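## Task

A rubber duck rests upright on the open, palm-up right hand. Using nothing but that hand's palm, fingers and thumb, rotate it so it is still upright and its bill points to the thumb side of the hand. The task fails if the duck touches anything other than this hand or comes off it. It also fails if either arm or either wrist moves, or if the right palm stops facing up at any point. To finish, hold the hand and the duck motionless, with no motor of this hand in overload or near it (motors dead from the start are ignored), then report that you are done. The hand is then flattened for you; the duck must not drop lower during that opening and must still be upright with its bill toward the thumb side.

## Robot and tools

Robot: two arms, left_arm with a left hand and right_arm with a right hand. Each hand has three fingers (index, middle, ring) and a thumb, sixteen motors per hand. The object lies on the right palm, which faces up; all work is done by curling and sweeping the right fingers and thumb while both arms stay put.

Frames. Hand poses, velocities and wrist-camera poses are reported in each arm's own base frame. The scene frame has its origin at table height between the arms, +z up, +x out over the table, left_arm on +y. Right hand point axes: +z runs along straightened fingers toward the tips, +x crosses the palm away from the thumb, +y points out of the palm face. So the thumb side of the right hand is -x. The left hand is mirrored: its +x points toward its thumb.

The row. Every command row has 48 numbers, each between -1 and 1, covering both arms even if only one acts: left_arm dx, dy, dz, rx, ry, rz; then sixteen left hand motor goals; left current_limit, speed; then right_arm dx, dy, dz, rx, ry, rz; sixteen right hand motor goals; right current_limit, speed. The motor order in each hand is: index_mcp, index_abd, index_pip, index_dip, middle_mcp, middle_abd, middle_pip, middle_dip, ring_mcp, ring_abd, ring_pip, ring_dip, thumb_cmc, thumb_axl, thumb_mcp, thumb_ipl. The same order is used in hand_goal, hand_measured, hand_current_ma and hand_state.

Arm numbers are offsets, not poses: they are measured from that arm's Hand target at the start of the action, along the Hand target's own axes, with 1.0 equal to 0.6 m or 180 degrees; rx, ry, rz form one rotation vector. For this job, send 0 for all six numbers of both arms in every row, which simply re-requests the current Hand target and keeps the arms still.

Motor numbers are absolute goal angles, scaled linearly between each hinge's two stops. Brackets give degrees at +1, at -1, and the value where it is straight. Fingers: _mcp bends at the knuckle toward the palm (+128, -18; -0.75); _abd swings the finger sideways away from the thumb (+60, -60; 0.00); _pip bends the middle joint (+108, -29; -0.58); _dip the end joint (+117, -21; -0.70). Thumb: thumb_cmc swings it from beside the palm to in front of it (+120, -20; -0.71); thumb_axl rolls it along its length (+140, -27; -0.68); thumb_mcp (+109, -69; -0.23) and thumb_ipl (+108, -77; -0.17) bend it, toward +z when thumb_axl is straight, and in thumb_cmc's swing direction when thumb_axl is near +0.40. Fingertip rubber caps grip well; other hand surfaces are slippery. A fixed mast near the wrist on the palm side (x +0.05 to +0.10, z -0.16 to -0.11, up to y +0.06 m) can get in the way.

current_limit maps -1..+1 to 0..550 mA (minimum 11 mA); it also limits hinge speed, and well below 0 a finger may not lift. speed sets goal slewing at (speed+1)/2 of 5.9 rad/s. They start at +0.4 and -0.6 and stay as last written. A zero motor number is a real goal; to leave the left hand unchanged, copy back its hand_goal, hand_current_limit and hand_speed.

Tools. execute_actions(actions, cameras): actions is a list of actions; each action is a table of up to 15 rows, one per 1/30 s step, the last row held to fill 15 steps (0.5 s). Every row counts from the action's starting Hand target. An empty list just reports state. move(target, speed, blend, stop_force, zero, blocking, cameras) drives hand points on straight paths toward offset targets (speed in m/s 0.002 to 0.5, blend in m, stop_force in N 3 to 40); it returns a 'move:' line such as done, off_target, moving, held or fault; not needed here since arms must not move. wait(seconds 0 to 10) lets time pass under the last commands. stop brakes a running move. zoom_image(camera, region [x0,y0,x1,y1], at most 504x504 px) magnifies the newest image of cam_head_left, cam_head_right, cam_left_wrist or cam_right_wrist (images 504x504, 504x504, 672x504, 672x504). zero_wrist_force(arm) re-zeros that wrist sensor. finished_scene(scene 1 or 2) ends the scene irreversibly; call it once the goal holds.

Results. Per arm: end_effector_position (m), end_effector_quat_wxyz, velocities, Hand target, Joint positions and torques, wrist force and torque along hand axes. Per hand: hand_goal, hand_measured, hand_current_ma (positive pushes toward -1), hand_state per motor (moving, goal, blocked, overload), plus hand_current_limit and hand_speed.

Cautions. Never move an arm or tilt the palm. Keep the object on the hand and away from anything else; sweep gently and with moderate current so it does not flip or fall. Avoid fingers squeezing hard against the object for long. Before finishing, let everything settle with currents well below the cap, and leave the object resting on the palm, not propped by curled fingers, so it stays put when the hand opens flat.

Each tool is called after "Call:" as name(argument=value, ...), one argument or row to a line, values as JSON.

## Session

Call:
execute_actions(
  actions=[],
)

Scene clock: 0.00 s.
left_arm: end_effector_position=(+0.3020, +0.2719, +0.2125) hand_goal=(-0.754, +0.000, -0.576, -0.696, -0.754, +0.000, -0.576, -0.696, -0.754, +0.000, -0.576, -0.696, -0.714, -0.678, -0.226, -0.168) hand_measured=(-0.754, +0.000, -0.576, -0.696, -0.754, +0.000, -0.576, -0.696, -0.754, +0.000, -0.576, -0.696, -0.714, -0.678, -0.226, -0.168) hand_current_ma=(+0, +0, +0, +0, +0, +0, +0, +0, +0, +0, +0, +0, +0, +0, +0, +0) hand_state=(goal, goal, goal, goal, goal, goal, goal, goal, goal, goal, goal, goal, goal, goal, goal, goal) hand_current_limit=0.40 hand_speed=-0.60 end_effector_quat_wxyz=(-0.028, -0.270, +0.962, -0.014) | right_arm: end_effector_position=(+0.5170, +0.3297, +0.4189) hand_goal=(-0.754, +0.000, -0.576, -0.696, -0.754, +0.000, -0.576, -0.696, -0.754, +0.000, -0.576, -0.696, +0.104, -0.540, -0.162, -0.106) hand_measured=(-0.768, +0.000, -0.578, -0.696, -0.772, +0.000, -0.578, -0.696, -0.768, +0.000, -0.578, -0.696, +0.090, -0.542, -0.164, -0.108) hand_current_ma=(-37, +0, -2, +0, -56, +0, -5, +0, -43, +0, -2, +0, -36, -7, -5, -5) hand_state=(goal, goal, goal, goal, goal, goal, goal, goal, goal, goal, goal, goal, goal, goal, goal, goal) hand_current_limit=0.40 hand_speed=-0.60 end_effector_quat_wxyz=(+0.386, +0.311, +0.614, +0.614)
Joint positions: left_arm=[3.983 -1.448 -2.049 -1.277 1.576 -1.276] | right_arm=[0.273 -1.172 2.188 -4.213 -1.304 -0.077]
Joint velocities: within noise
Joint torques (N m): no reading
Wrist force (N): no reading
Wrist torque (N m): no reading
Wrist force, peak (N): no reading
Hand target: left_arm +0.3020, +0.2719, +0.2125; -0.028, -0.270, +0.962, -0.014 | right_arm +0.5170, +0.3297, +0.4189; +0.386, +0.311, +0.614, +0.614

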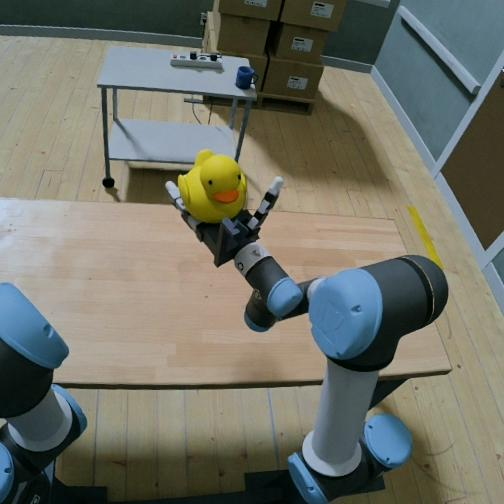

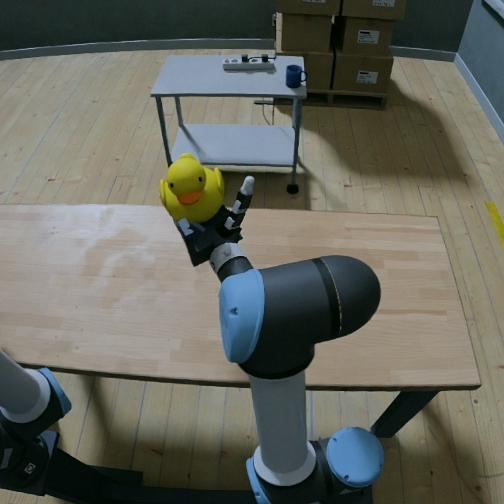

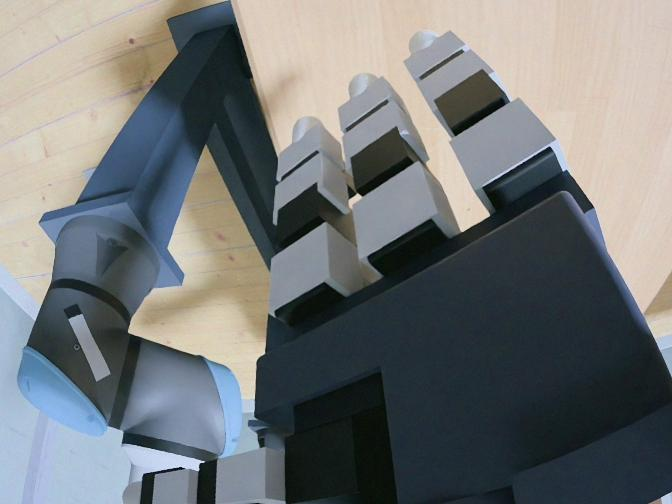

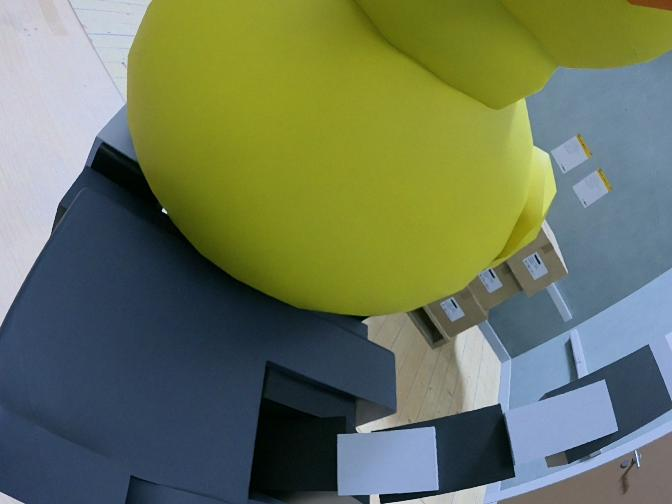

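Call:
zoom_image(
  camera="cam_head_left",
  region=[150, 130, 310, 270],
)

Call:
zoom_image(
  camera="cam_head_right",
  region=[130, 130, 290, 270],
)

Scaled by 3.150 from the camera's 504x504 image, which has a finer 720x720 frame.

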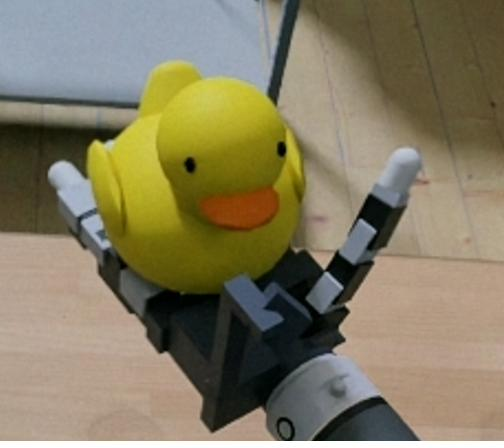

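Scaled by 3.150 from the camera's 504x504 image, which has a finer 720x720 frame.

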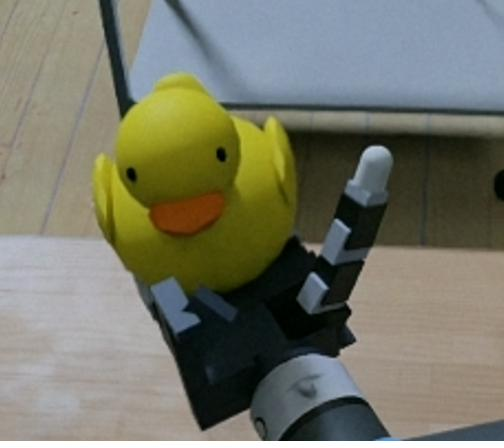

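Call:
move(
  target=[
    [0,0,0,0,0,0,-0.754,0,-0.576,-0.696,-0.754,0,-0.576,-0.696,-0.754,0,-0.576,-0.696,-0.714,-0.678,-0.226,-0.168,0.4,-0.6,0,0,0,0,0,0,-0.88,0,-0.6,-0.7,-0.74,0,-0.576,-0.696,-0.74,0,-0.576,-0.696,0.104,-0.54,-0.162,-0.106,0.4,-0.8],
    [0,0,0,0,0,0,-0.754,0,-0.576,-0.696,-0.754,0,-0.576,-0.696,-0.754,0,-0.576,-0.696,-0.714,-0.678,-0.226,-0.168,0.4,-0.6,0,0,0,0,0,0,-0.88,-0.4,-0.6,-0.7,-0.74,0,-0.576,-0.696,-0.74,0,-0.576,-0.696,0.104,-0.54,-0.162,-0.106,0.4,-0.7],
    [0,0,0,0,0,0,-0.754,0,-0.576,-0.696,-0.754,0,-0.576,-0.696,-0.754,0,-0.576,-0.696,-0.714,-0.678,-0.226,-0.168,0.4,-0.6,0,0,0,0,0,0,-0.74,-0.4,-0.56,-0.68,-0.74,0,-0.576,-0.696,-0.74,0,-0.576,-0.696,0.104,-0.54,-0.162,-0.106,0.4,-0.8],
  ],
  cameras=["cam_head_left","cam_head_right","cam_right_wrist"],
)

Call:
zoom_image(
  camera="cam_head_left",
  region=[150, 130, 310, 270],
)

Call:
zoom_image(
  camera="cam_head_right",
  region=[130, 130, 290, 270],
)

Scene clock: 38.20 s.
left_arm: end_effector_position=(+0.3020, +0.2719, +0.2125) hand_goal=(-0.754, +0.000, -0.576, -0.696, -0.754, +0.000, -0.576, -0.696, -0.754, +0.000, -0.576, -0.696, -0.714, -0.678, -0.226, -0.168) hand_measured=(-0.754, +0.000, -0.576, -0.696, -0.754, +0.000, -0.576, -0.696, -0.754, +0.000, -0.576, -0.696, -0.714, -0.678, -0.222, -0.168) hand_current_ma=(+1, +0, -1, +0, +1, +0, -1, +0, +1, +0, -1, +0, +0, +1, +6, +0) hand_state=(goal, goal, goal, goal, goal, goal, goal, goal, goal, goal, goal, goal, goal, goal, goal, goal) hand_current_limit=0.40 hand_speed=-0.60 end_effector_quat_wxyz=(-0.028, -0.270, +0.962, -0.014) | right_arm: end_effector_position=(+0.5170, +0.3297, +0.4189) hand_goal=(-0.740, -0.400, -0.560, -0.680, -0.740, +0.000, -0.576, -0.696, -0.740, +0.000, -0.576, -0.696, +0.104, -0.540, -0.162, -0.106) hand_measured=(-0.770, -0.396, -0.568, -0.684, -0.772, +0.000, -0.578, -0.696, -0.768, +0.000, -0.578, -0.696, +0.090, -0.542, -0.164, -0.108) hand_current_ma=(-97, +8, -20, -10, -110, +0, -5, +0, -95, +0, -2, +0, -36, -7, -5, -5) hand_state=(blocked, goal, goal, goal, blocked, goal, goal, goal, blocked, goal, goal, goal, goal, goal, goal, goal) hand_current_limit=0.40 hand_speed=-0.80 end_effector_quat_wxyz=(+0.386, +0.311, +0.614, +0.614)
Joint positions: left_arm=[3.983 -1.448 -2.049 -1.277 1.576 -1.276] | right_arm=[0.273 -1.172 2.188 -4.213 -1.304 -0.077]
Joint velocities: within noise
Joint torques (N m): left_arm=[10.28 12.44 23.12 1.86 0.28 -0.98] | right_arm=[-5.1 -26.66 -9.83 -1.75 -1.69 -1.37]
Wrist force (N): left_arm=[0.3 -0.1 0.3] | right_arm=[0.1 -0.2 -0.3]
Wrist torque (N m): left_arm=[-0.03 -0.03 0.03] | right_arm=[0.00 0.00 0.02]
Wrist force, peak (N): left_arm=[0.5 -0.3 0.4] | right_arm=[0.1 0.0 -0.5]
Hand target: left_arm +0.3020, +0.2719, +0.2125; -0.028, -0.270, +0.962, -0.014 | right_arm +0.5170, +0.3297, +0.4189; +0.386, +0.311, +0.614, +0.614
Off the commanded pose: left_arm 0.000 m, 0 deg | right_arm 0.000 m, 0 deg.
move: done
Images, in order (width x height): cam_head_left 504x504, cam_head_right 504x504, cam_right_wrist 672x504.

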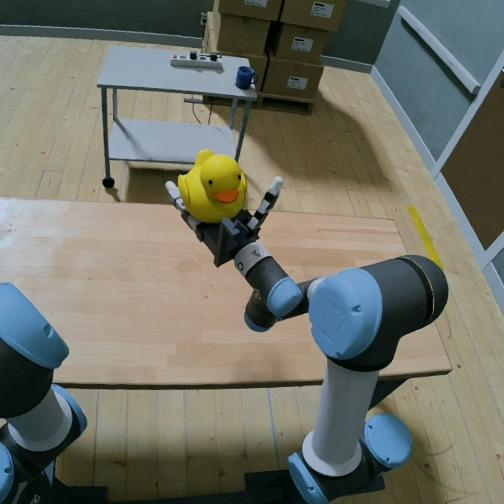

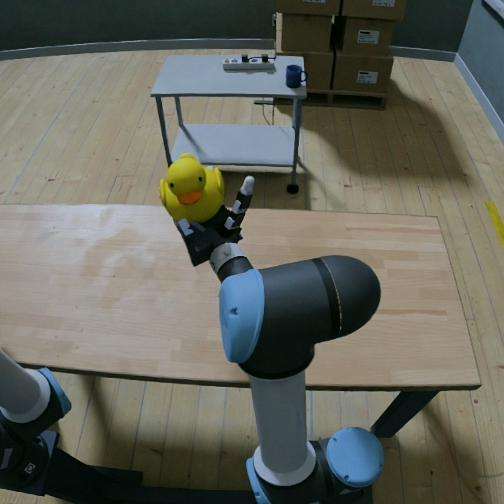

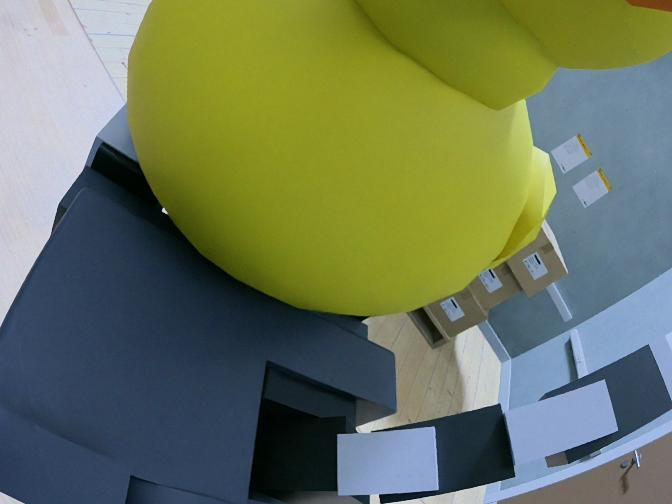

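Scaled by 3.150 from the camera's 504x504 image, which has a finer 720x720 frame.

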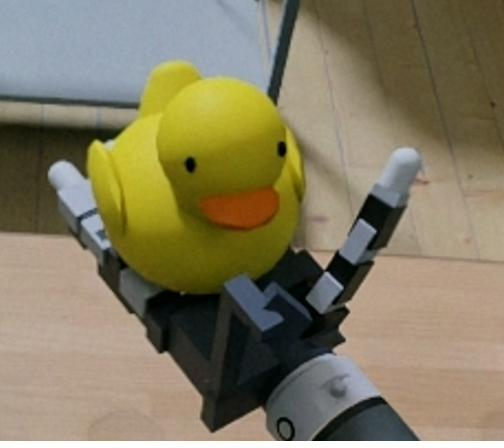

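Scaled by 3.150 from the camera's 504x504 image, which has a finer 720x720 frame.

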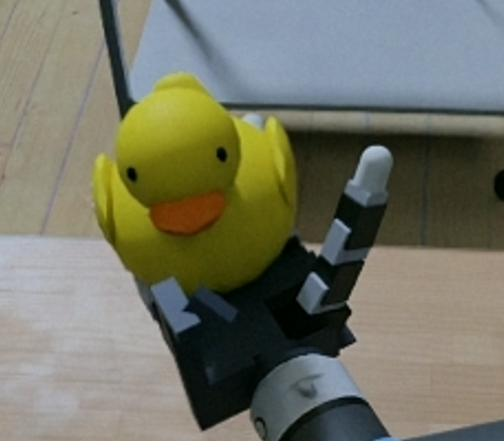

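Call:
move(
  target=[
    [0,0,0,0,0,0,-0.754,0,-0.576,-0.696,-0.754,0,-0.576,-0.696,-0.754,0,-0.576,-0.696,-0.714,-0.678,-0.226,-0.168,0.4,-0.6,0,0,0,0,0,0,-0.74,-0.4,-0.56,-0.68,-0.88,0,-0.6,-0.7,-0.74,0,-0.576,-0.696,0.104,-0.54,-0.162,-0.106,0.4,-0.8],
    [0,0,0,0,0,0,-0.754,0,-0.576,-0.696,-0.754,0,-0.576,-0.696,-0.754,0,-0.576,-0.696,-0.714,-0.678,-0.226,-0.168,0.4,-0.6,0,0,0,0,0,0,-0.74,-0.4,-0.56,-0.68,-0.88,-0.37,-0.6,-0.7,-0.74,0,-0.576,-0.696,0.104,-0.54,-0.162,-0.106,0.4,-0.7],
    [0,0,0,0,0,0,-0.754,0,-0.576,-0.696,-0.754,0,-0.576,-0.696,-0.754,0,-0.576,-0.696,-0.714,-0.678,-0.226,-0.168,0.4,-0.6,0,0,0,0,0,0,-0.74,-0.4,-0.56,-0.68,-0.74,-0.37,-0.56,-0.68,-0.74,0,-0.576,-0.696,0.104,-0.54,-0.162,-0.106,0.4,-0.8],
  ],
  cameras=["cam_head_left"],
)

Call:
zoom_image(
  camera="cam_head_left",
  region=[150, 130, 310, 270],
)

Scene clock: 60.00 s.
left_arm: end_effector_position=(+0.3020, +0.2719, +0.2125) hand_goal=(-0.754, +0.000, -0.576, -0.696, -0.754, +0.000, -0.576, -0.696, -0.754, +0.000, -0.576, -0.696, -0.714, -0.678, -0.226, -0.168) hand_measured=(-0.754, +0.000, -0.576, -0.696, -0.754, +0.000, -0.576, -0.696, -0.754, +0.000, -0.576, -0.696, -0.714, -0.678, -0.222, -0.168) hand_current_ma=(+1, +0, -1, +0, +1, +0, -1, +0, +1, +0, -1, +0, +0, +1, +6, +0) hand_state=(goal, goal, goal, goal, goal, goal, goal, goal, goal, goal, goal, goal, goal, goal, goal, goal) hand_current_limit=0.40 hand_speed=-0.60 end_effector_quat_wxyz=(-0.028, -0.270, +0.962, -0.014) | right_arm: end_effector_position=(+0.5170, +0.3297, +0.4189) hand_goal=(-0.740, -0.400, -0.560, -0.680, -0.740, -0.370, -0.560, -0.680, -0.740, +0.000, -0.576, -0.696, +0.104, -0.540, -0.162, -0.106) hand_measured=(-0.770, -0.396, -0.568, -0.684, -0.776, -0.366, -0.568, -0.684, -0.768, +0.000, -0.578, -0.696, +0.090, -0.542, -0.164, -0.108) hand_current_ma=(-97, +8, -20, -10, -124, +7, -21, -10, -94, +0, -3, +0, -36, -7, -5, -5) hand_state=(blocked, goal, goal, goal, blocked, goal, goal, goal, blocked, goal, goal, goal, goal, goal, goal, goal) hand_current_limit=0.40 hand_speed=-0.80 end_effector_quat_wxyz=(+0.386, +0.311, +0.614, +0.614)
Joint positions: left_arm=[3.983 -1.448 -2.049 -1.277 1.576 -1.276] | right_arm=[0.273 -1.172 2.188 -4.213 -1.304 -0.077]
Joint velocities: within noise
Joint torques (N m): left_arm=[10.11 11.62 23.4 1.46 0.51 -0.98] | right_arm=[-7.14 -26.41 -10.36 -1.63 -1.71 -1.62]
Wrist force (N): left_arm=[0.4 -0.1 0.3] | right_arm=[0.0 -0.1 -0.2]
Wrist torque (N m): left_arm=[-0.02 -0.04 0.03] | right_arm=[0.01 0.01 0.02]
Wrist force, peak (N): left_arm=[0.6 -0.1 0.3] | right_arm=[0.1 -0.4 -0.3]
Hand target: left_arm +0.3020, +0.2719, +0.2125; -0.028, -0.270, +0.962, -0.014 | right_arm +0.5170, +0.3297, +0.4189; +0.386, +0.311, +0.614, +0.614
Off the commanded pose: left_arm 0.000 m, 0 deg | right_arm 0.000 m, 0 deg.
move: done
Images, in order (width x height): cam_head_left 504x504.

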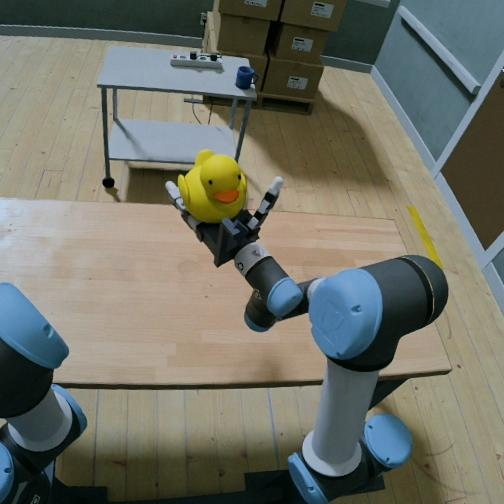

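Scaled by 3.150 from the camera's 504x504 image, which has a finer 720x720 frame.

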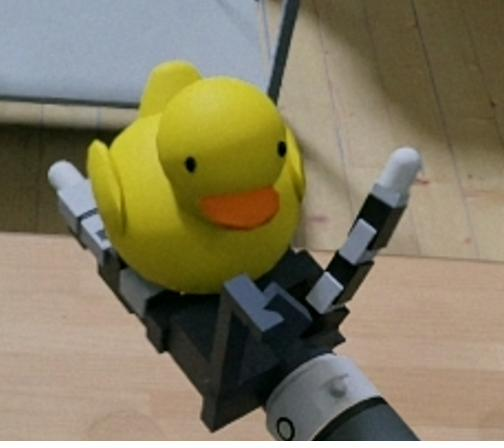

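Call:
move(
  target=[
    [0,0,0,0,0,0,-0.754,0,-0.576,-0.696,-0.754,0,-0.576,-0.696,-0.754,0,-0.576,-0.696,-0.714,-0.678,-0.226,-0.168,0.4,-0.6,0,0,0,0,0,0,-0.74,-0.4,-0.56,-0.68,-0.74,-0.37,-0.56,-0.68,-0.80,0,-0.576,-0.696,0.104,-0.54,-0.162,-0.106,0.4,-0.9],
  ],
  cameras=["cam_head_left"],
)

Call:
zoom_image(
  camera="cam_head_left",
  region=[150, 130, 310, 270],
)

Scene clock: 72.40 s.
left_arm: end_effector_position=(+0.3020, +0.2719, +0.2125) hand_goal=(-0.754, +0.000, -0.576, -0.696, -0.754, +0.000, -0.576, -0.696, -0.754, +0.000, -0.576, -0.696, -0.714, -0.678, -0.226, -0.168) hand_measured=(-0.754, +0.000, -0.576, -0.696, -0.754, +0.000, -0.576, -0.696, -0.754, +0.000, -0.576, -0.696, -0.714, -0.678, -0.222, -0.168) hand_current_ma=(+1, +0, -1, +0, +1, +0, -1, +0, +1, +0, -1, +0, +0, +1, +6, +0) hand_state=(goal, goal, goal, goal, goal, goal, goal, goal, goal, goal, goal, goal, goal, goal, goal, goal) hand_current_limit=0.40 hand_speed=-0.60 end_effector_quat_wxyz=(-0.028, -0.270, +0.962, -0.014) | right_arm: end_effector_position=(+0.5170, +0.3297, +0.4189) hand_goal=(-0.740, -0.400, -0.560, -0.680, -0.740, -0.370, -0.560, -0.680, -0.800, +0.000, -0.576, -0.696, +0.104, -0.540, -0.162, -0.106) hand_measured=(-0.770, -0.396, -0.568, -0.684, -0.776, -0.366, -0.568, -0.684, -0.810, +0.000, -0.578, -0.696, +0.090, -0.542, -0.164, -0.108) hand_current_ma=(-97, +8, -20, -10, -124, +7, -21, -10, -30, +0, -3, +0, -36, -7, -5, -5) hand_state=(blocked, goal, goal, goal, blocked, goal, goal, goal, goal, goal, goal, goal, goal, goal, goal, goal) hand_current_limit=0.40 hand_speed=-0.90 end_effector_quat_wxyz=(+0.386, +0.311, +0.614, +0.614)
Joint positions: left_arm=[3.983 -1.448 -2.049 -1.277 1.576 -1.276] | right_arm=[0.273 -1.172 2.188 -4.213 -1.304 -0.077]
Joint velocities: within noise
Joint torques (N m): left_arm=[9.77 12.58 23.37 1.3 0.63 -0.99] | right_arm=[-6.67 -26.63 -9.82 -1.56 -1.7 -2.08]
Wrist force (N): left_arm=[0.4 -0.2 0.2] | right_arm=[0.0 0.1 0.0]
Wrist torque (N m): left_arm=[-0.03 -0.06 0.05] | right_arm=[0.01 0.00 0.02]
Wrist force, peak (N): left_arm=[0.4 -0.2 0.5] | right_arm=[0.2 -0.3 -0.4]
Hand target: left_arm +0.3020, +0.2719, +0.2125; -0.028, -0.270, +0.962, -0.014 | right_arm +0.5170, +0.3297, +0.4189; +0.386, +0.311, +0.614, +0.614
Off the commanded pose: left_arm 0.000 m, 0 deg | right_arm 0.000 m, 0 deg.
move: done
Images, in order (width x height): cam_head_left 504x504.

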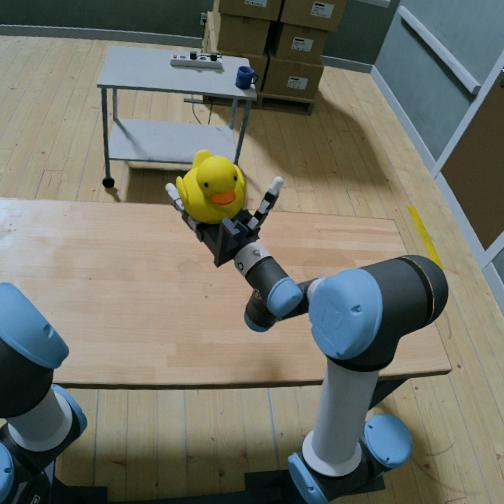

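Scaled by 3.150 from the camera's 504x504 image, which has a finer 720x720 frame.

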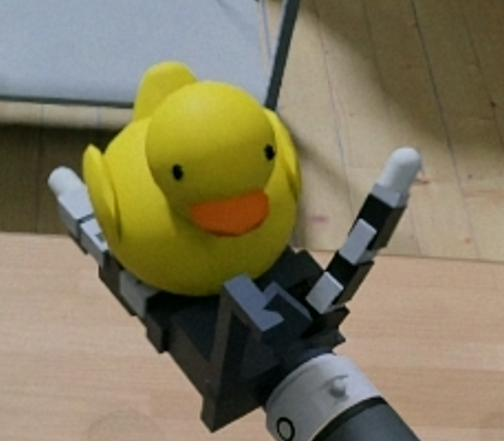

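Call:
move(
  target=[
    [0,0,0,0,0,0,-0.754,0,-0.576,-0.696,-0.754,0,-0.576,-0.696,-0.754,0,-0.576,-0.696,-0.714,-0.678,-0.226,-0.168,0.4,-0.6,0,0,0,0,0,0,-0.72,-0.4,-0.55,-0.65,-0.72,-0.37,-0.55,-0.65,-0.72,0,-0.55,-0.65,0.104,-0.54,-0.162,-0.106,0.4,-0.85],
    [0,0,0,0,0,0,-0.754,0,-0.576,-0.696,-0.754,0,-0.576,-0.696,-0.754,0,-0.576,-0.696,-0.714,-0.678,-0.226,-0.168,0.4,-0.6,0,0,0,0,0,0,-0.72,0,-0.55,-0.65,-0.72,0.03,-0.55,-0.65,-0.72,0.4,-0.55,-0.65,0.104,-0.54,-0.162,-0.106,0.4,-0.85],
  ],
  cameras=["cam_head_left","cam_head_right","cam_right_wrist"],
)

Call:
zoom_image(
  camera="cam_head_left",
  region=[150, 130, 310, 270],
)

Call:
zoom_image(
  camera="cam_head_right",
  region=[130, 130, 290, 270],
)

Scene clock: 89.50 s.
left_arm: end_effector_position=(+0.3020, +0.2719, +0.2125) hand_goal=(-0.754, +0.000, -0.576, -0.696, -0.754, +0.000, -0.576, -0.696, -0.754, +0.000, -0.576, -0.696, -0.714, -0.678, -0.226, -0.168) hand_measured=(-0.754, +0.000, -0.576, -0.696, -0.754, +0.000, -0.576, -0.696, -0.754, +0.000, -0.576, -0.696, -0.714, -0.678, -0.222, -0.168) hand_current_ma=(+1, +0, -1, +0, +1, +0, -1, +0, +1, +0, -1, +0, +0, +1, +6, +0) hand_state=(goal, goal, goal, goal, goal, goal, goal, goal, goal, goal, goal, goal, goal, goal, goal, goal) hand_current_limit=0.40 hand_speed=-0.60 end_effector_quat_wxyz=(-0.028, -0.270, +0.962, -0.014) | right_arm: end_effector_position=(+0.5170, +0.3297, +0.4189) hand_goal=(-0.720, +0.000, -0.550, -0.650, -0.720, +0.030, -0.550, -0.650, -0.720, +0.400, -0.550, -0.650, +0.104, -0.540, -0.162, -0.106) hand_measured=(-0.750, -0.002, -0.558, -0.654, -0.758, +0.026, -0.562, -0.654, -0.750, +0.398, -0.560, -0.654, +0.090, -0.542, -0.164, -0.108) hand_current_ma=(-98, -5, -20, -10, -134, -6, -29, -10, -102, -4, -25, -9, -36, -7, -5, -5) hand_state=(blocked, goal, goal, goal, blocked, goal, goal, goal, blocked, goal, goal, goal, goal, goal, goal, goal) hand_current_limit=0.40 hand_speed=-0.85 end_effector_quat_wxyz=(+0.386, +0.311, +0.614, +0.614)
Joint positions: left_arm=[3.983 -1.448 -2.049 -1.277 1.576 -1.276] | right_arm=[0.273 -1.172 2.188 -4.213 -1.304 -0.077]
Joint velocities: within noise
Joint torques (N m): left_arm=[10.22 12.15 24.13 0.89 0.73 -0.9] | right_arm=[-6.87 -25.03 -10.27 -1.39 -1.62 -2.5]
Wrist force (N): left_arm=[0.2 -0.2 0.1] | right_arm=[0.1 0.1 -0.2]
Wrist torque (N m): left_arm=[-0.03 -0.03 0.03] | right_arm=[0.02 0.00 -0.01]
Wrist force, peak (N): left_arm=[0.6 -0.1 0.2] | right_arm=[0.0 -0.3 -0.4]
Hand target: left_arm +0.3020, +0.2719, +0.2125; -0.028, -0.270, +0.962, -0.014 | right_arm +0.5170, +0.3297, +0.4189; +0.386, +0.311, +0.614, +0.614
Off the commanded pose: left_arm 0.000 m, 0 deg | right_arm 0.000 m, 0 deg.
move: done
Images, in order (width x height): cam_head_left 504x504, cam_head_right 504x504, cam_right_wrist 672x504.

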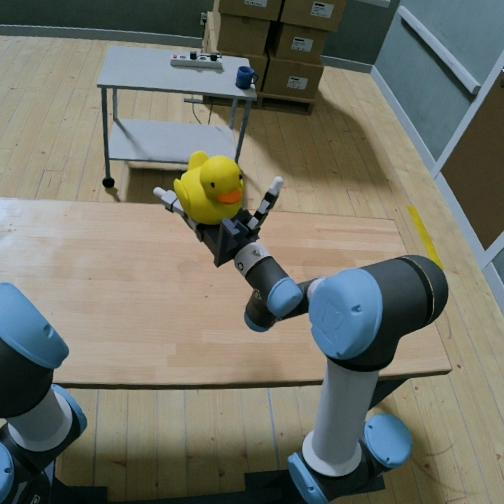

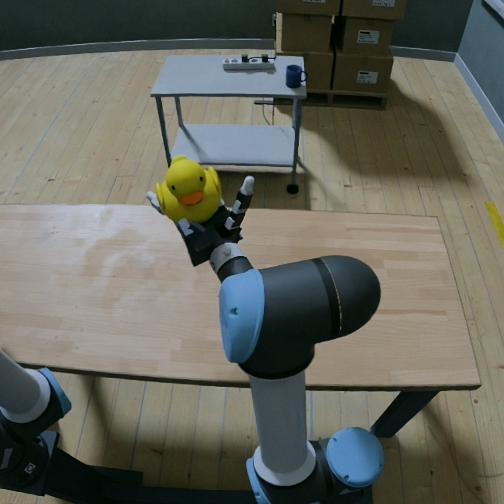

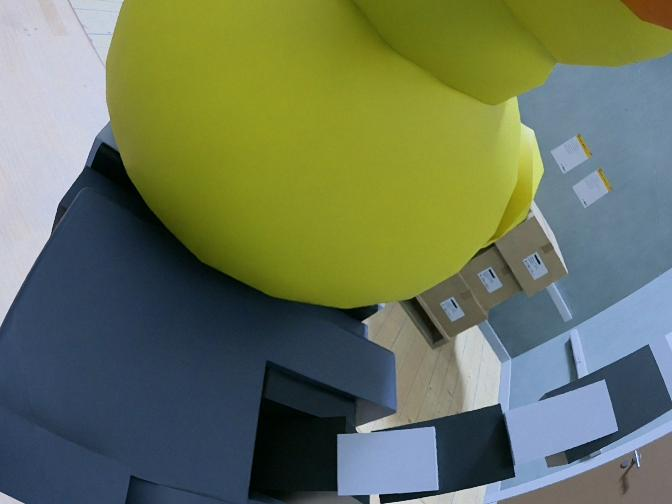

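Scaled by 3.150 from the camera's 504x504 image, which has a finer 720x720 frame.

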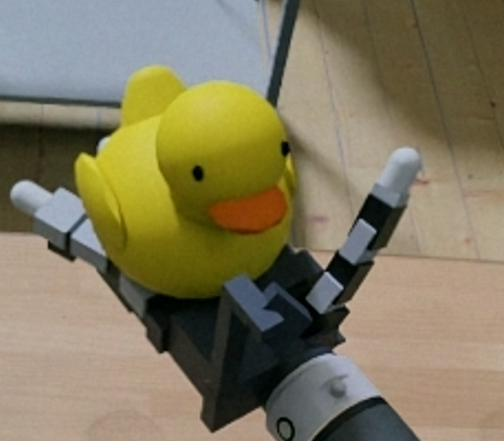

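Scaled by 3.150 from the camera's 504x504 image, which has a finer 720x720 frame.

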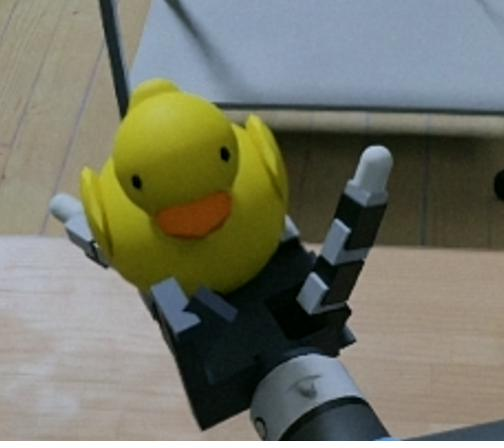

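Call:
move(
  target=[
    [0,0,0,0,0,0,-0.754,0,-0.576,-0.696,-0.754,0,-0.576,-0.696,-0.754,0,-0.576,-0.696,-0.714,-0.678,-0.226,-0.168,0.4,-0.6,0,0,0,0,0,0,-0.74,0,-0.55,-0.65,-0.74,0.03,-0.55,-0.65,-0.75,0.4,0.0,-0.2,0.104,-0.54,-0.162,-0.106,0.4,-0.85],
  ],
  cameras=["cam_head_left","cam_head_right","cam_right_wrist"],
)

Call:
zoom_image(
  camera="cam_head_left",
  region=[150, 130, 310, 270],
)

Call:
zoom_image(
  camera="cam_head_right",
  region=[130, 130, 290, 270],
)

Scene clock: 108.93 s.
left_arm: end_effector_position=(+0.3020, +0.2719, +0.2125) hand_goal=(-0.754, +0.000, -0.576, -0.696, -0.754, +0.000, -0.576, -0.696, -0.754, +0.000, -0.576, -0.696, -0.714, -0.678, -0.226, -0.168) hand_measured=(-0.754, +0.000, -0.576, -0.696, -0.754, +0.000, -0.576, -0.696, -0.754, +0.000, -0.576, -0.696, -0.714, -0.678, -0.222, -0.168) hand_current_ma=(+1, +0, -1, +0, +1, +0, -1, +0, +1, +0, -1, +0, +0, +1, +6, +0) hand_state=(goal, goal, goal, goal, goal, goal, goal, goal, goal, goal, goal, goal, goal, goal, goal, goal) hand_current_limit=0.40 hand_speed=-0.60 end_effector_quat_wxyz=(-0.028, -0.270, +0.962, -0.014) | right_arm: end_effector_position=(+0.5170, +0.3297, +0.4189) hand_goal=(-0.740, +0.000, -0.550, -0.650, -0.740, +0.030, -0.550, -0.650, -0.750, +0.400, +0.000, -0.200, +0.104, -0.540, -0.162, -0.106) hand_measured=(-0.752, -0.002, -0.558, -0.654, -0.762, +0.028, -0.558, -0.654, -0.768, +0.400, -0.012, -0.204, +0.090, -0.542, -0.164, -0.108) hand_current_ma=(-34, -5, -20, -10, -66, -4, -22, -10, -51, -1, -29, -7, -36, -7, -5, -5) hand_state=(goal, goal, goal, goal, blocked, goal, goal, goal, goal, goal, goal, goal, goal, goal, goal, goal) hand_current_limit=0.40 hand_speed=-0.85 end_effector_quat_wxyz=(+0.386, +0.311, +0.614, +0.614)
Joint positions: left_arm=[3.983 -1.448 -2.049 -1.277 1.576 -1.276] | right_arm=[0.273 -1.172 2.188 -4.213 -1.304 -0.077]
Joint velocities: within noise
Joint torques (N m): left_arm=[9.79 12.25 23.88 0.93 0.88 -0.88] | right_arm=[-6.71 -26.3 -11.59 -1.37 -1.64 -2.54]
Wrist force (N): left_arm=[0.4 -0.3 0.0] | right_arm=[0.1 -0.1 -0.2]
Wrist torque (N m): left_arm=[-0.03 -0.06 0.05] | right_arm=[0.00 0.00 -0.01]
Wrist force, peak (N): left_arm=[0.5 -0.3 0.2] | right_arm=[0.2 -0.3 -0.4]
Hand target: left_arm +0.3020, +0.2719, +0.2125; -0.028, -0.270, +0.962, -0.014 | right_arm +0.5170, +0.3297, +0.4189; +0.386, +0.311, +0.614, +0.614
Off the commanded pose: left_arm 0.000 m, 0 deg | right_arm 0.000 m, 0 deg.
move: done
Images, in order (width x height): cam_head_left 504x504, cam_head_right 504x504, cam_right_wrist 672x504.

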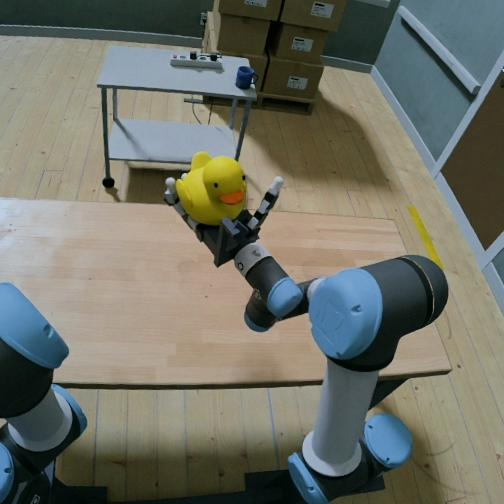

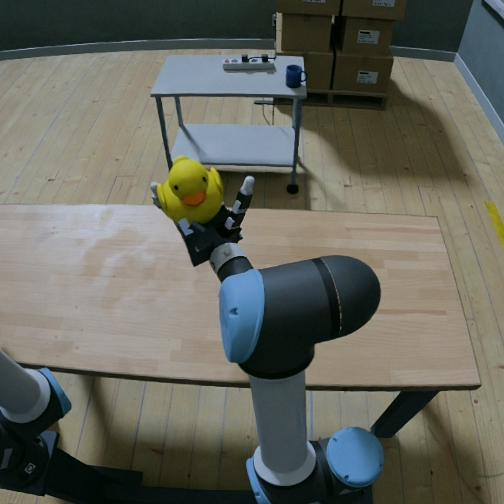

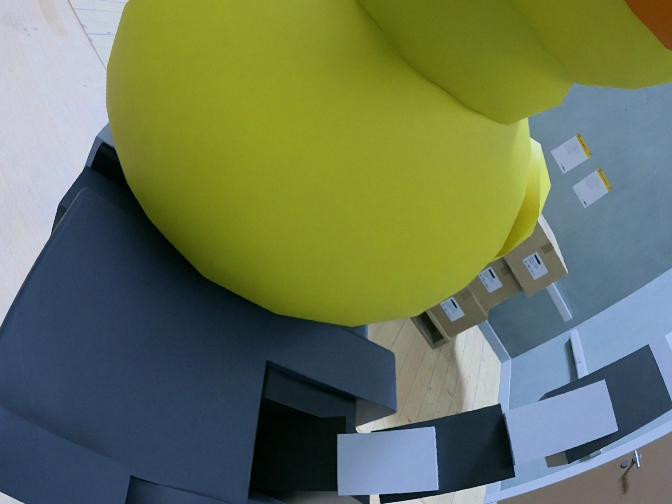

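Scaled by 3.150 from the camera's 504x504 image, which has a finer 720x720 frame.

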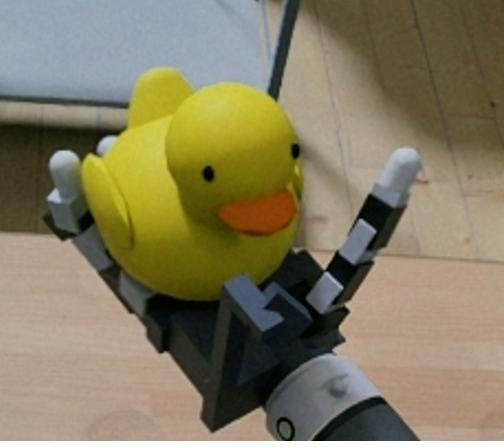

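Scaled by 3.150 from the camera's 504x504 image, which has a finer 720x720 frame.

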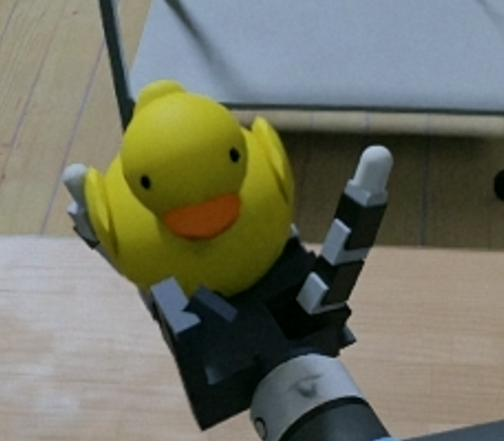

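Call:
move(
  target=[
    [0,0,0,0,0,0,-0.754,0,-0.576,-0.696,-0.754,0,-0.576,-0.696,-0.754,0,-0.576,-0.696,-0.714,-0.678,-0.226,-0.168,0.4,-0.6,0,0,0,0,0,0,-0.74,0,-0.55,-0.65,-0.74,0.03,-0.55,-0.65,-0.75,0.4,0.2,0.0,0.104,-0.54,-0.162,-0.106,0.4,-0.88],
  ],
  cameras=["cam_head_left","cam_head_right","cam_right_wrist"],
)

Call:
zoom_image(
  camera="cam_head_left",
  region=[150, 130, 310, 270],
)

Call:
zoom_image(
  camera="cam_head_right",
  region=[130, 130, 290, 270],
)

Scene clock: 120.00 s.
left_arm: end_effector_position=(+0.3020, +0.2719, +0.2125) hand_goal=(-0.754, +0.000, -0.576, -0.696, -0.754, +0.000, -0.576, -0.696, -0.754, +0.000, -0.576, -0.696, -0.714, -0.678, -0.226, -0.168) hand_measured=(-0.754, +0.000, -0.576, -0.696, -0.754, +0.000, -0.576, -0.696, -0.754, +0.000, -0.576, -0.696, -0.714, -0.678, -0.222, -0.168) hand_current_ma=(+1, +0, -1, +0, +1, +0, -1, +0, +1, +0, -1, +0, +0, +1, +6, +0) hand_state=(goal, goal, goal, goal, goal, goal, goal, goal, goal, goal, goal, goal, goal, goal, goal, goal) hand_current_limit=0.40 hand_speed=-0.60 end_effector_quat_wxyz=(-0.028, -0.270, +0.962, -0.014) | right_arm: end_effector_position=(+0.5170, +0.3297, +0.4189) hand_goal=(-0.740, +0.000, -0.550, -0.650, -0.740, +0.030, -0.550, -0.650, -0.750, +0.400, +0.200, +0.000, +0.104, -0.540, -0.162, -0.106) hand_measured=(-0.752, -0.002, -0.558, -0.654, -0.762, +0.028, -0.558, -0.654, -0.768, +0.400, +0.172, -0.014, +0.090, -0.542, -0.164, -0.108) hand_current_ma=(-36, -4, -20, -10, -66, -4, -22, -10, -56, +0, -84, -39, -36, -7, -5, -5) hand_state=(goal, goal, goal, goal, blocked, goal, goal, goal, goal, goal, blocked, goal, goal, goal, goal, goal) hand_current_limit=0.40 hand_speed=-0.88 end_effector_quat_wxyz=(+0.386, +0.311, +0.614, +0.614)
Joint positions: left_arm=[3.983 -1.448 -2.049 -1.277 1.576 -1.276] | right_arm=[0.273 -1.172 2.188 -4.213 -1.304 -0.077]
Joint velocities: within noise
Joint torques (N m): left_arm=[9.49 12.3 24.1 0.95 0.89 -0.8] | right_arm=[-6.88 -26.19 -10.66 -1.09 -1.57 -2.57]
Wrist force (N): left_arm=[0.2 -0.2 0.2] | right_arm=[0.1 -0.3 -0.1]
Wrist torque (N m): left_arm=[-0.04 -0.02 0.03] | right_arm=[-0.06 0.00 0.00]
Wrist force, peak (N): left_arm=[0.5 -0.3 -0.1] | right_arm=[0.3 -0.3 -0.3]
Hand target: left_arm +0.3020, +0.2719, +0.2125; -0.028, -0.270, +0.962, -0.014 | right_arm +0.5170, +0.3297, +0.4189; +0.386, +0.311, +0.614, +0.614
Off the commanded pose: left_arm 0.000 m, 0 deg | right_arm 0.000 m, 0 deg.
move: done
Images, in order (width x height): cam_head_left 504x504, cam_head_right 504x504, cam_right_wrist 672x504.

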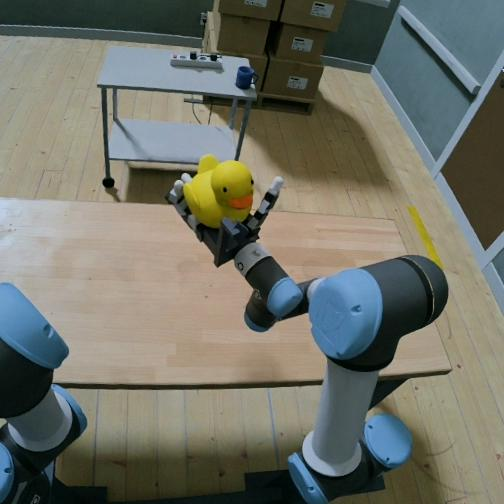

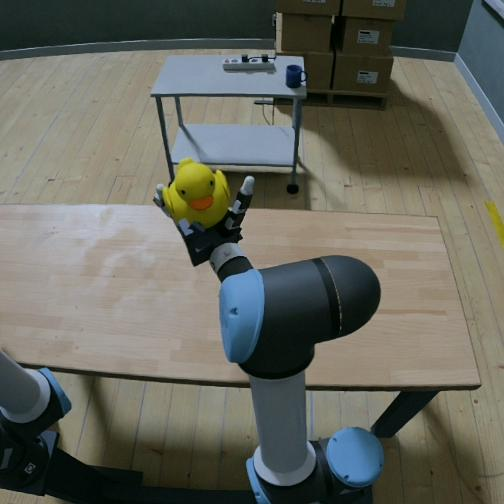

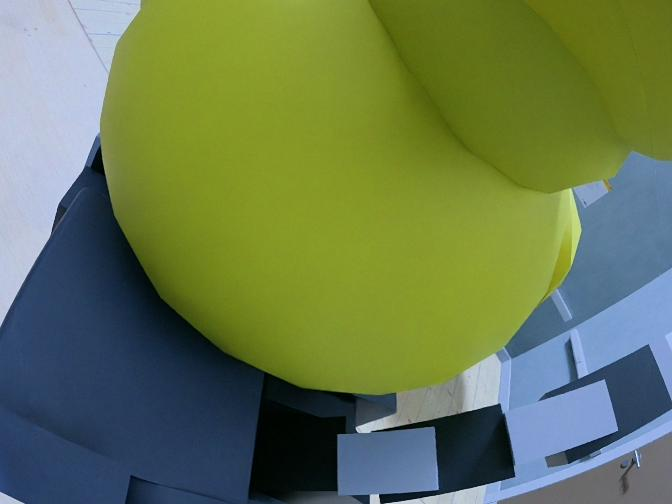

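Scaled by 3.150 from the camera's 504x504 image, which has a finer 720x720 frame.

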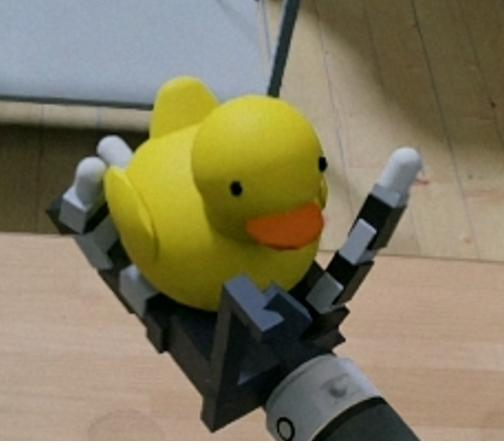

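Scaled by 3.150 from the camera's 504x504 image, which has a finer 720x720 frame.

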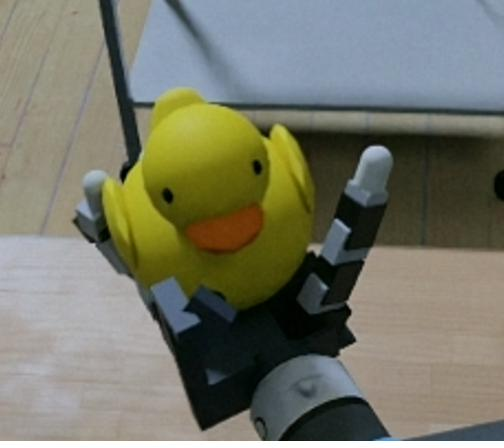

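Call:
move(
  target=[
    [0,0,0,0,0,0,-0.754,0,-0.576,-0.696,-0.754,0,-0.576,-0.696,-0.754,0,-0.576,-0.696,-0.714,-0.678,-0.226,-0.168,0.4,-0.6,0,0,0,0,0,0,-0.74,0,-0.55,-0.65,-0.74,0.03,-0.55,-0.65,-0.75,0.4,0.2,0.0,0.0,-0.678,-0.5,-0.106,0.4,-0.8],
    [0,0,0,0,0,0,-0.754,0,-0.576,-0.696,-0.754,0,-0.576,-0.696,-0.754,0,-0.576,-0.696,-0.714,-0.678,-0.226,-0.168,0.4,-0.6,0,0,0,0,0,0,-0.74,0,-0.55,-0.65,-0.74,0.03,-0.55,-0.65,-0.75,0.4,0.2,0.0,0.25,-0.678,-0.5,-0.106,0.4,-0.88],
  ],
  cameras=["cam_head_left","cam_head_right","cam_right_wrist"],
)

Call:
zoom_image(
  camera="cam_head_left",
  region=[150, 130, 310, 270],
)

Call:
zoom_image(
  camera="cam_head_right",
  region=[130, 130, 290, 270],
)

Scene clock: 142.00 s.
left_arm: end_effector_position=(+0.3020, +0.2719, +0.2125) hand_goal=(-0.754, +0.000, -0.576, -0.696, -0.754, +0.000, -0.576, -0.696, -0.754, +0.000, -0.576, -0.696, -0.714, -0.678, -0.226, -0.168) hand_measured=(-0.754, +0.000, -0.576, -0.696, -0.754, +0.000, -0.576, -0.696, -0.754, +0.000, -0.576, -0.696, -0.714, -0.678, -0.222, -0.168) hand_current_ma=(+1, +0, -1, +0, +1, +0, -1, +0, +1, +0, -1, +0, +0, +1, +6, +0) hand_state=(goal, goal, goal, goal, goal, goal, goal, goal, goal, goal, goal, goal, goal, goal, goal, goal) hand_current_limit=0.40 hand_speed=-0.60 end_effector_quat_wxyz=(-0.028, -0.270, +0.962, -0.014) | right_arm: end_effector_position=(+0.5170, +0.3297, +0.4189) hand_goal=(-0.740, +0.000, -0.550, -0.650, -0.740, +0.030, -0.550, -0.650, -0.750, +0.400, +0.200, +0.000, +0.250, -0.678, -0.500, -0.106) hand_measured=(-0.752, -0.002, -0.558, -0.654, -0.762, +0.028, -0.558, -0.654, -0.768, +0.400, +0.172, -0.014, +0.240, -0.674, -0.500, -0.108) hand_current_ma=(-36, -4, -20, -10, -66, -4, -22, -10, -56, +0, -84, -39, -26, +7, +0, -5) hand_state=(goal, goal, goal, goal, blocked, goal, goal, goal, goal, goal, blocked, goal, goal, goal, goal, goal) hand_current_limit=0.40 hand_speed=-0.88 end_effector_quat_wxyz=(+0.386, +0.311, +0.614, +0.614)
Joint positions: left_arm=[3.983 -1.448 -2.049 -1.277 1.576 -1.276] | right_arm=[0.273 -1.172 2.188 -4.213 -1.304 -0.077]
Joint velocities: within noise
Joint torques (N m): left_arm=[9.48 12.18 23.47 0.99 1.13 -0.81] | right_arm=[-5.12 -26.7 -11.51 -0.8 -1.59 -2.57]
Wrist force (N): left_arm=[0.4 -0.1 0.0] | right_arm=[0.1 0.1 -0.2]
Wrist torque (N m): left_arm=[-0.01 -0.05 0.03] | right_arm=[-0.03 0.00 -0.01]
Wrist force, peak (N): left_arm=[0.5 -0.1 0.4] | right_arm=[0.2 -0.3 -0.4]
Hand target: left_arm +0.3020, +0.2719, +0.2125; -0.028, -0.270, +0.962, -0.014 | right_arm +0.5170, +0.3297, +0.4189; +0.386, +0.311, +0.614, +0.614
Off the commanded pose: left_arm 0.000 m, 0 deg | right_arm 0.000 m, 0 deg.
move: done
Images, in order (width x height): cam_head_left 504x504, cam_head_right 504x504, cam_right_wrist 672x504.

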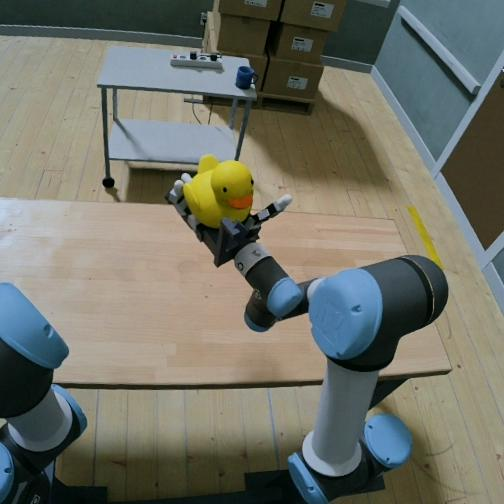

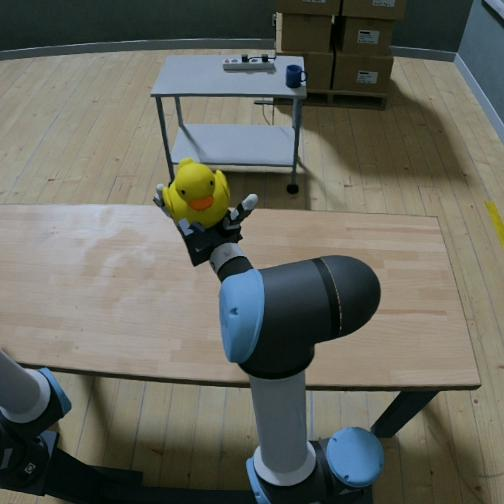

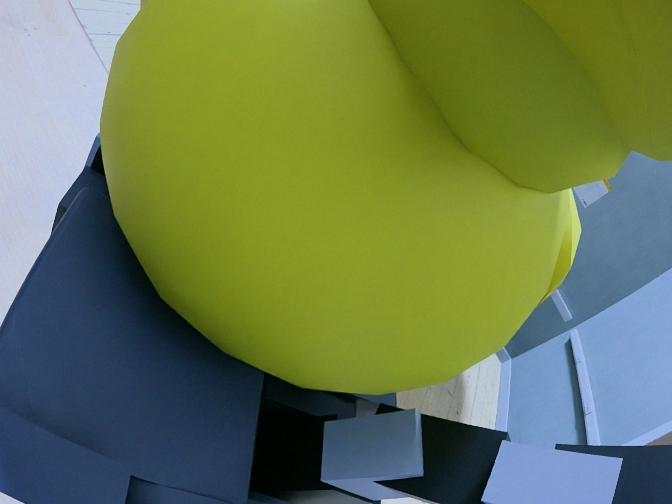

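Scaled by 3.150 from the camera's 504x504 image, which has a finer 720x720 frame.

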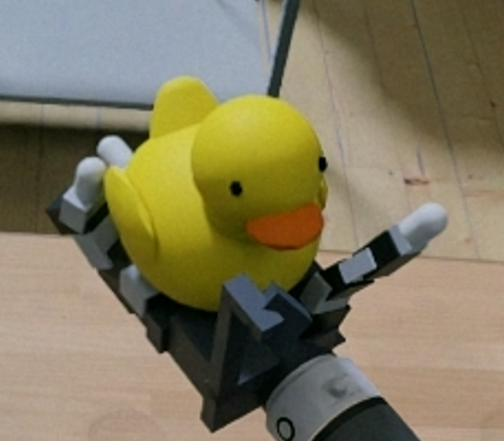

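Scaled by 3.150 from the camera's 504x504 image, which has a finer 720x720 frame.

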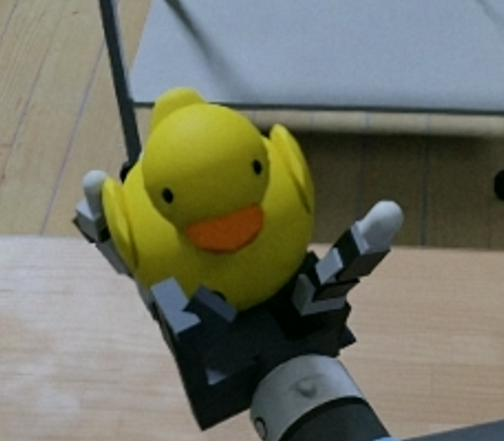

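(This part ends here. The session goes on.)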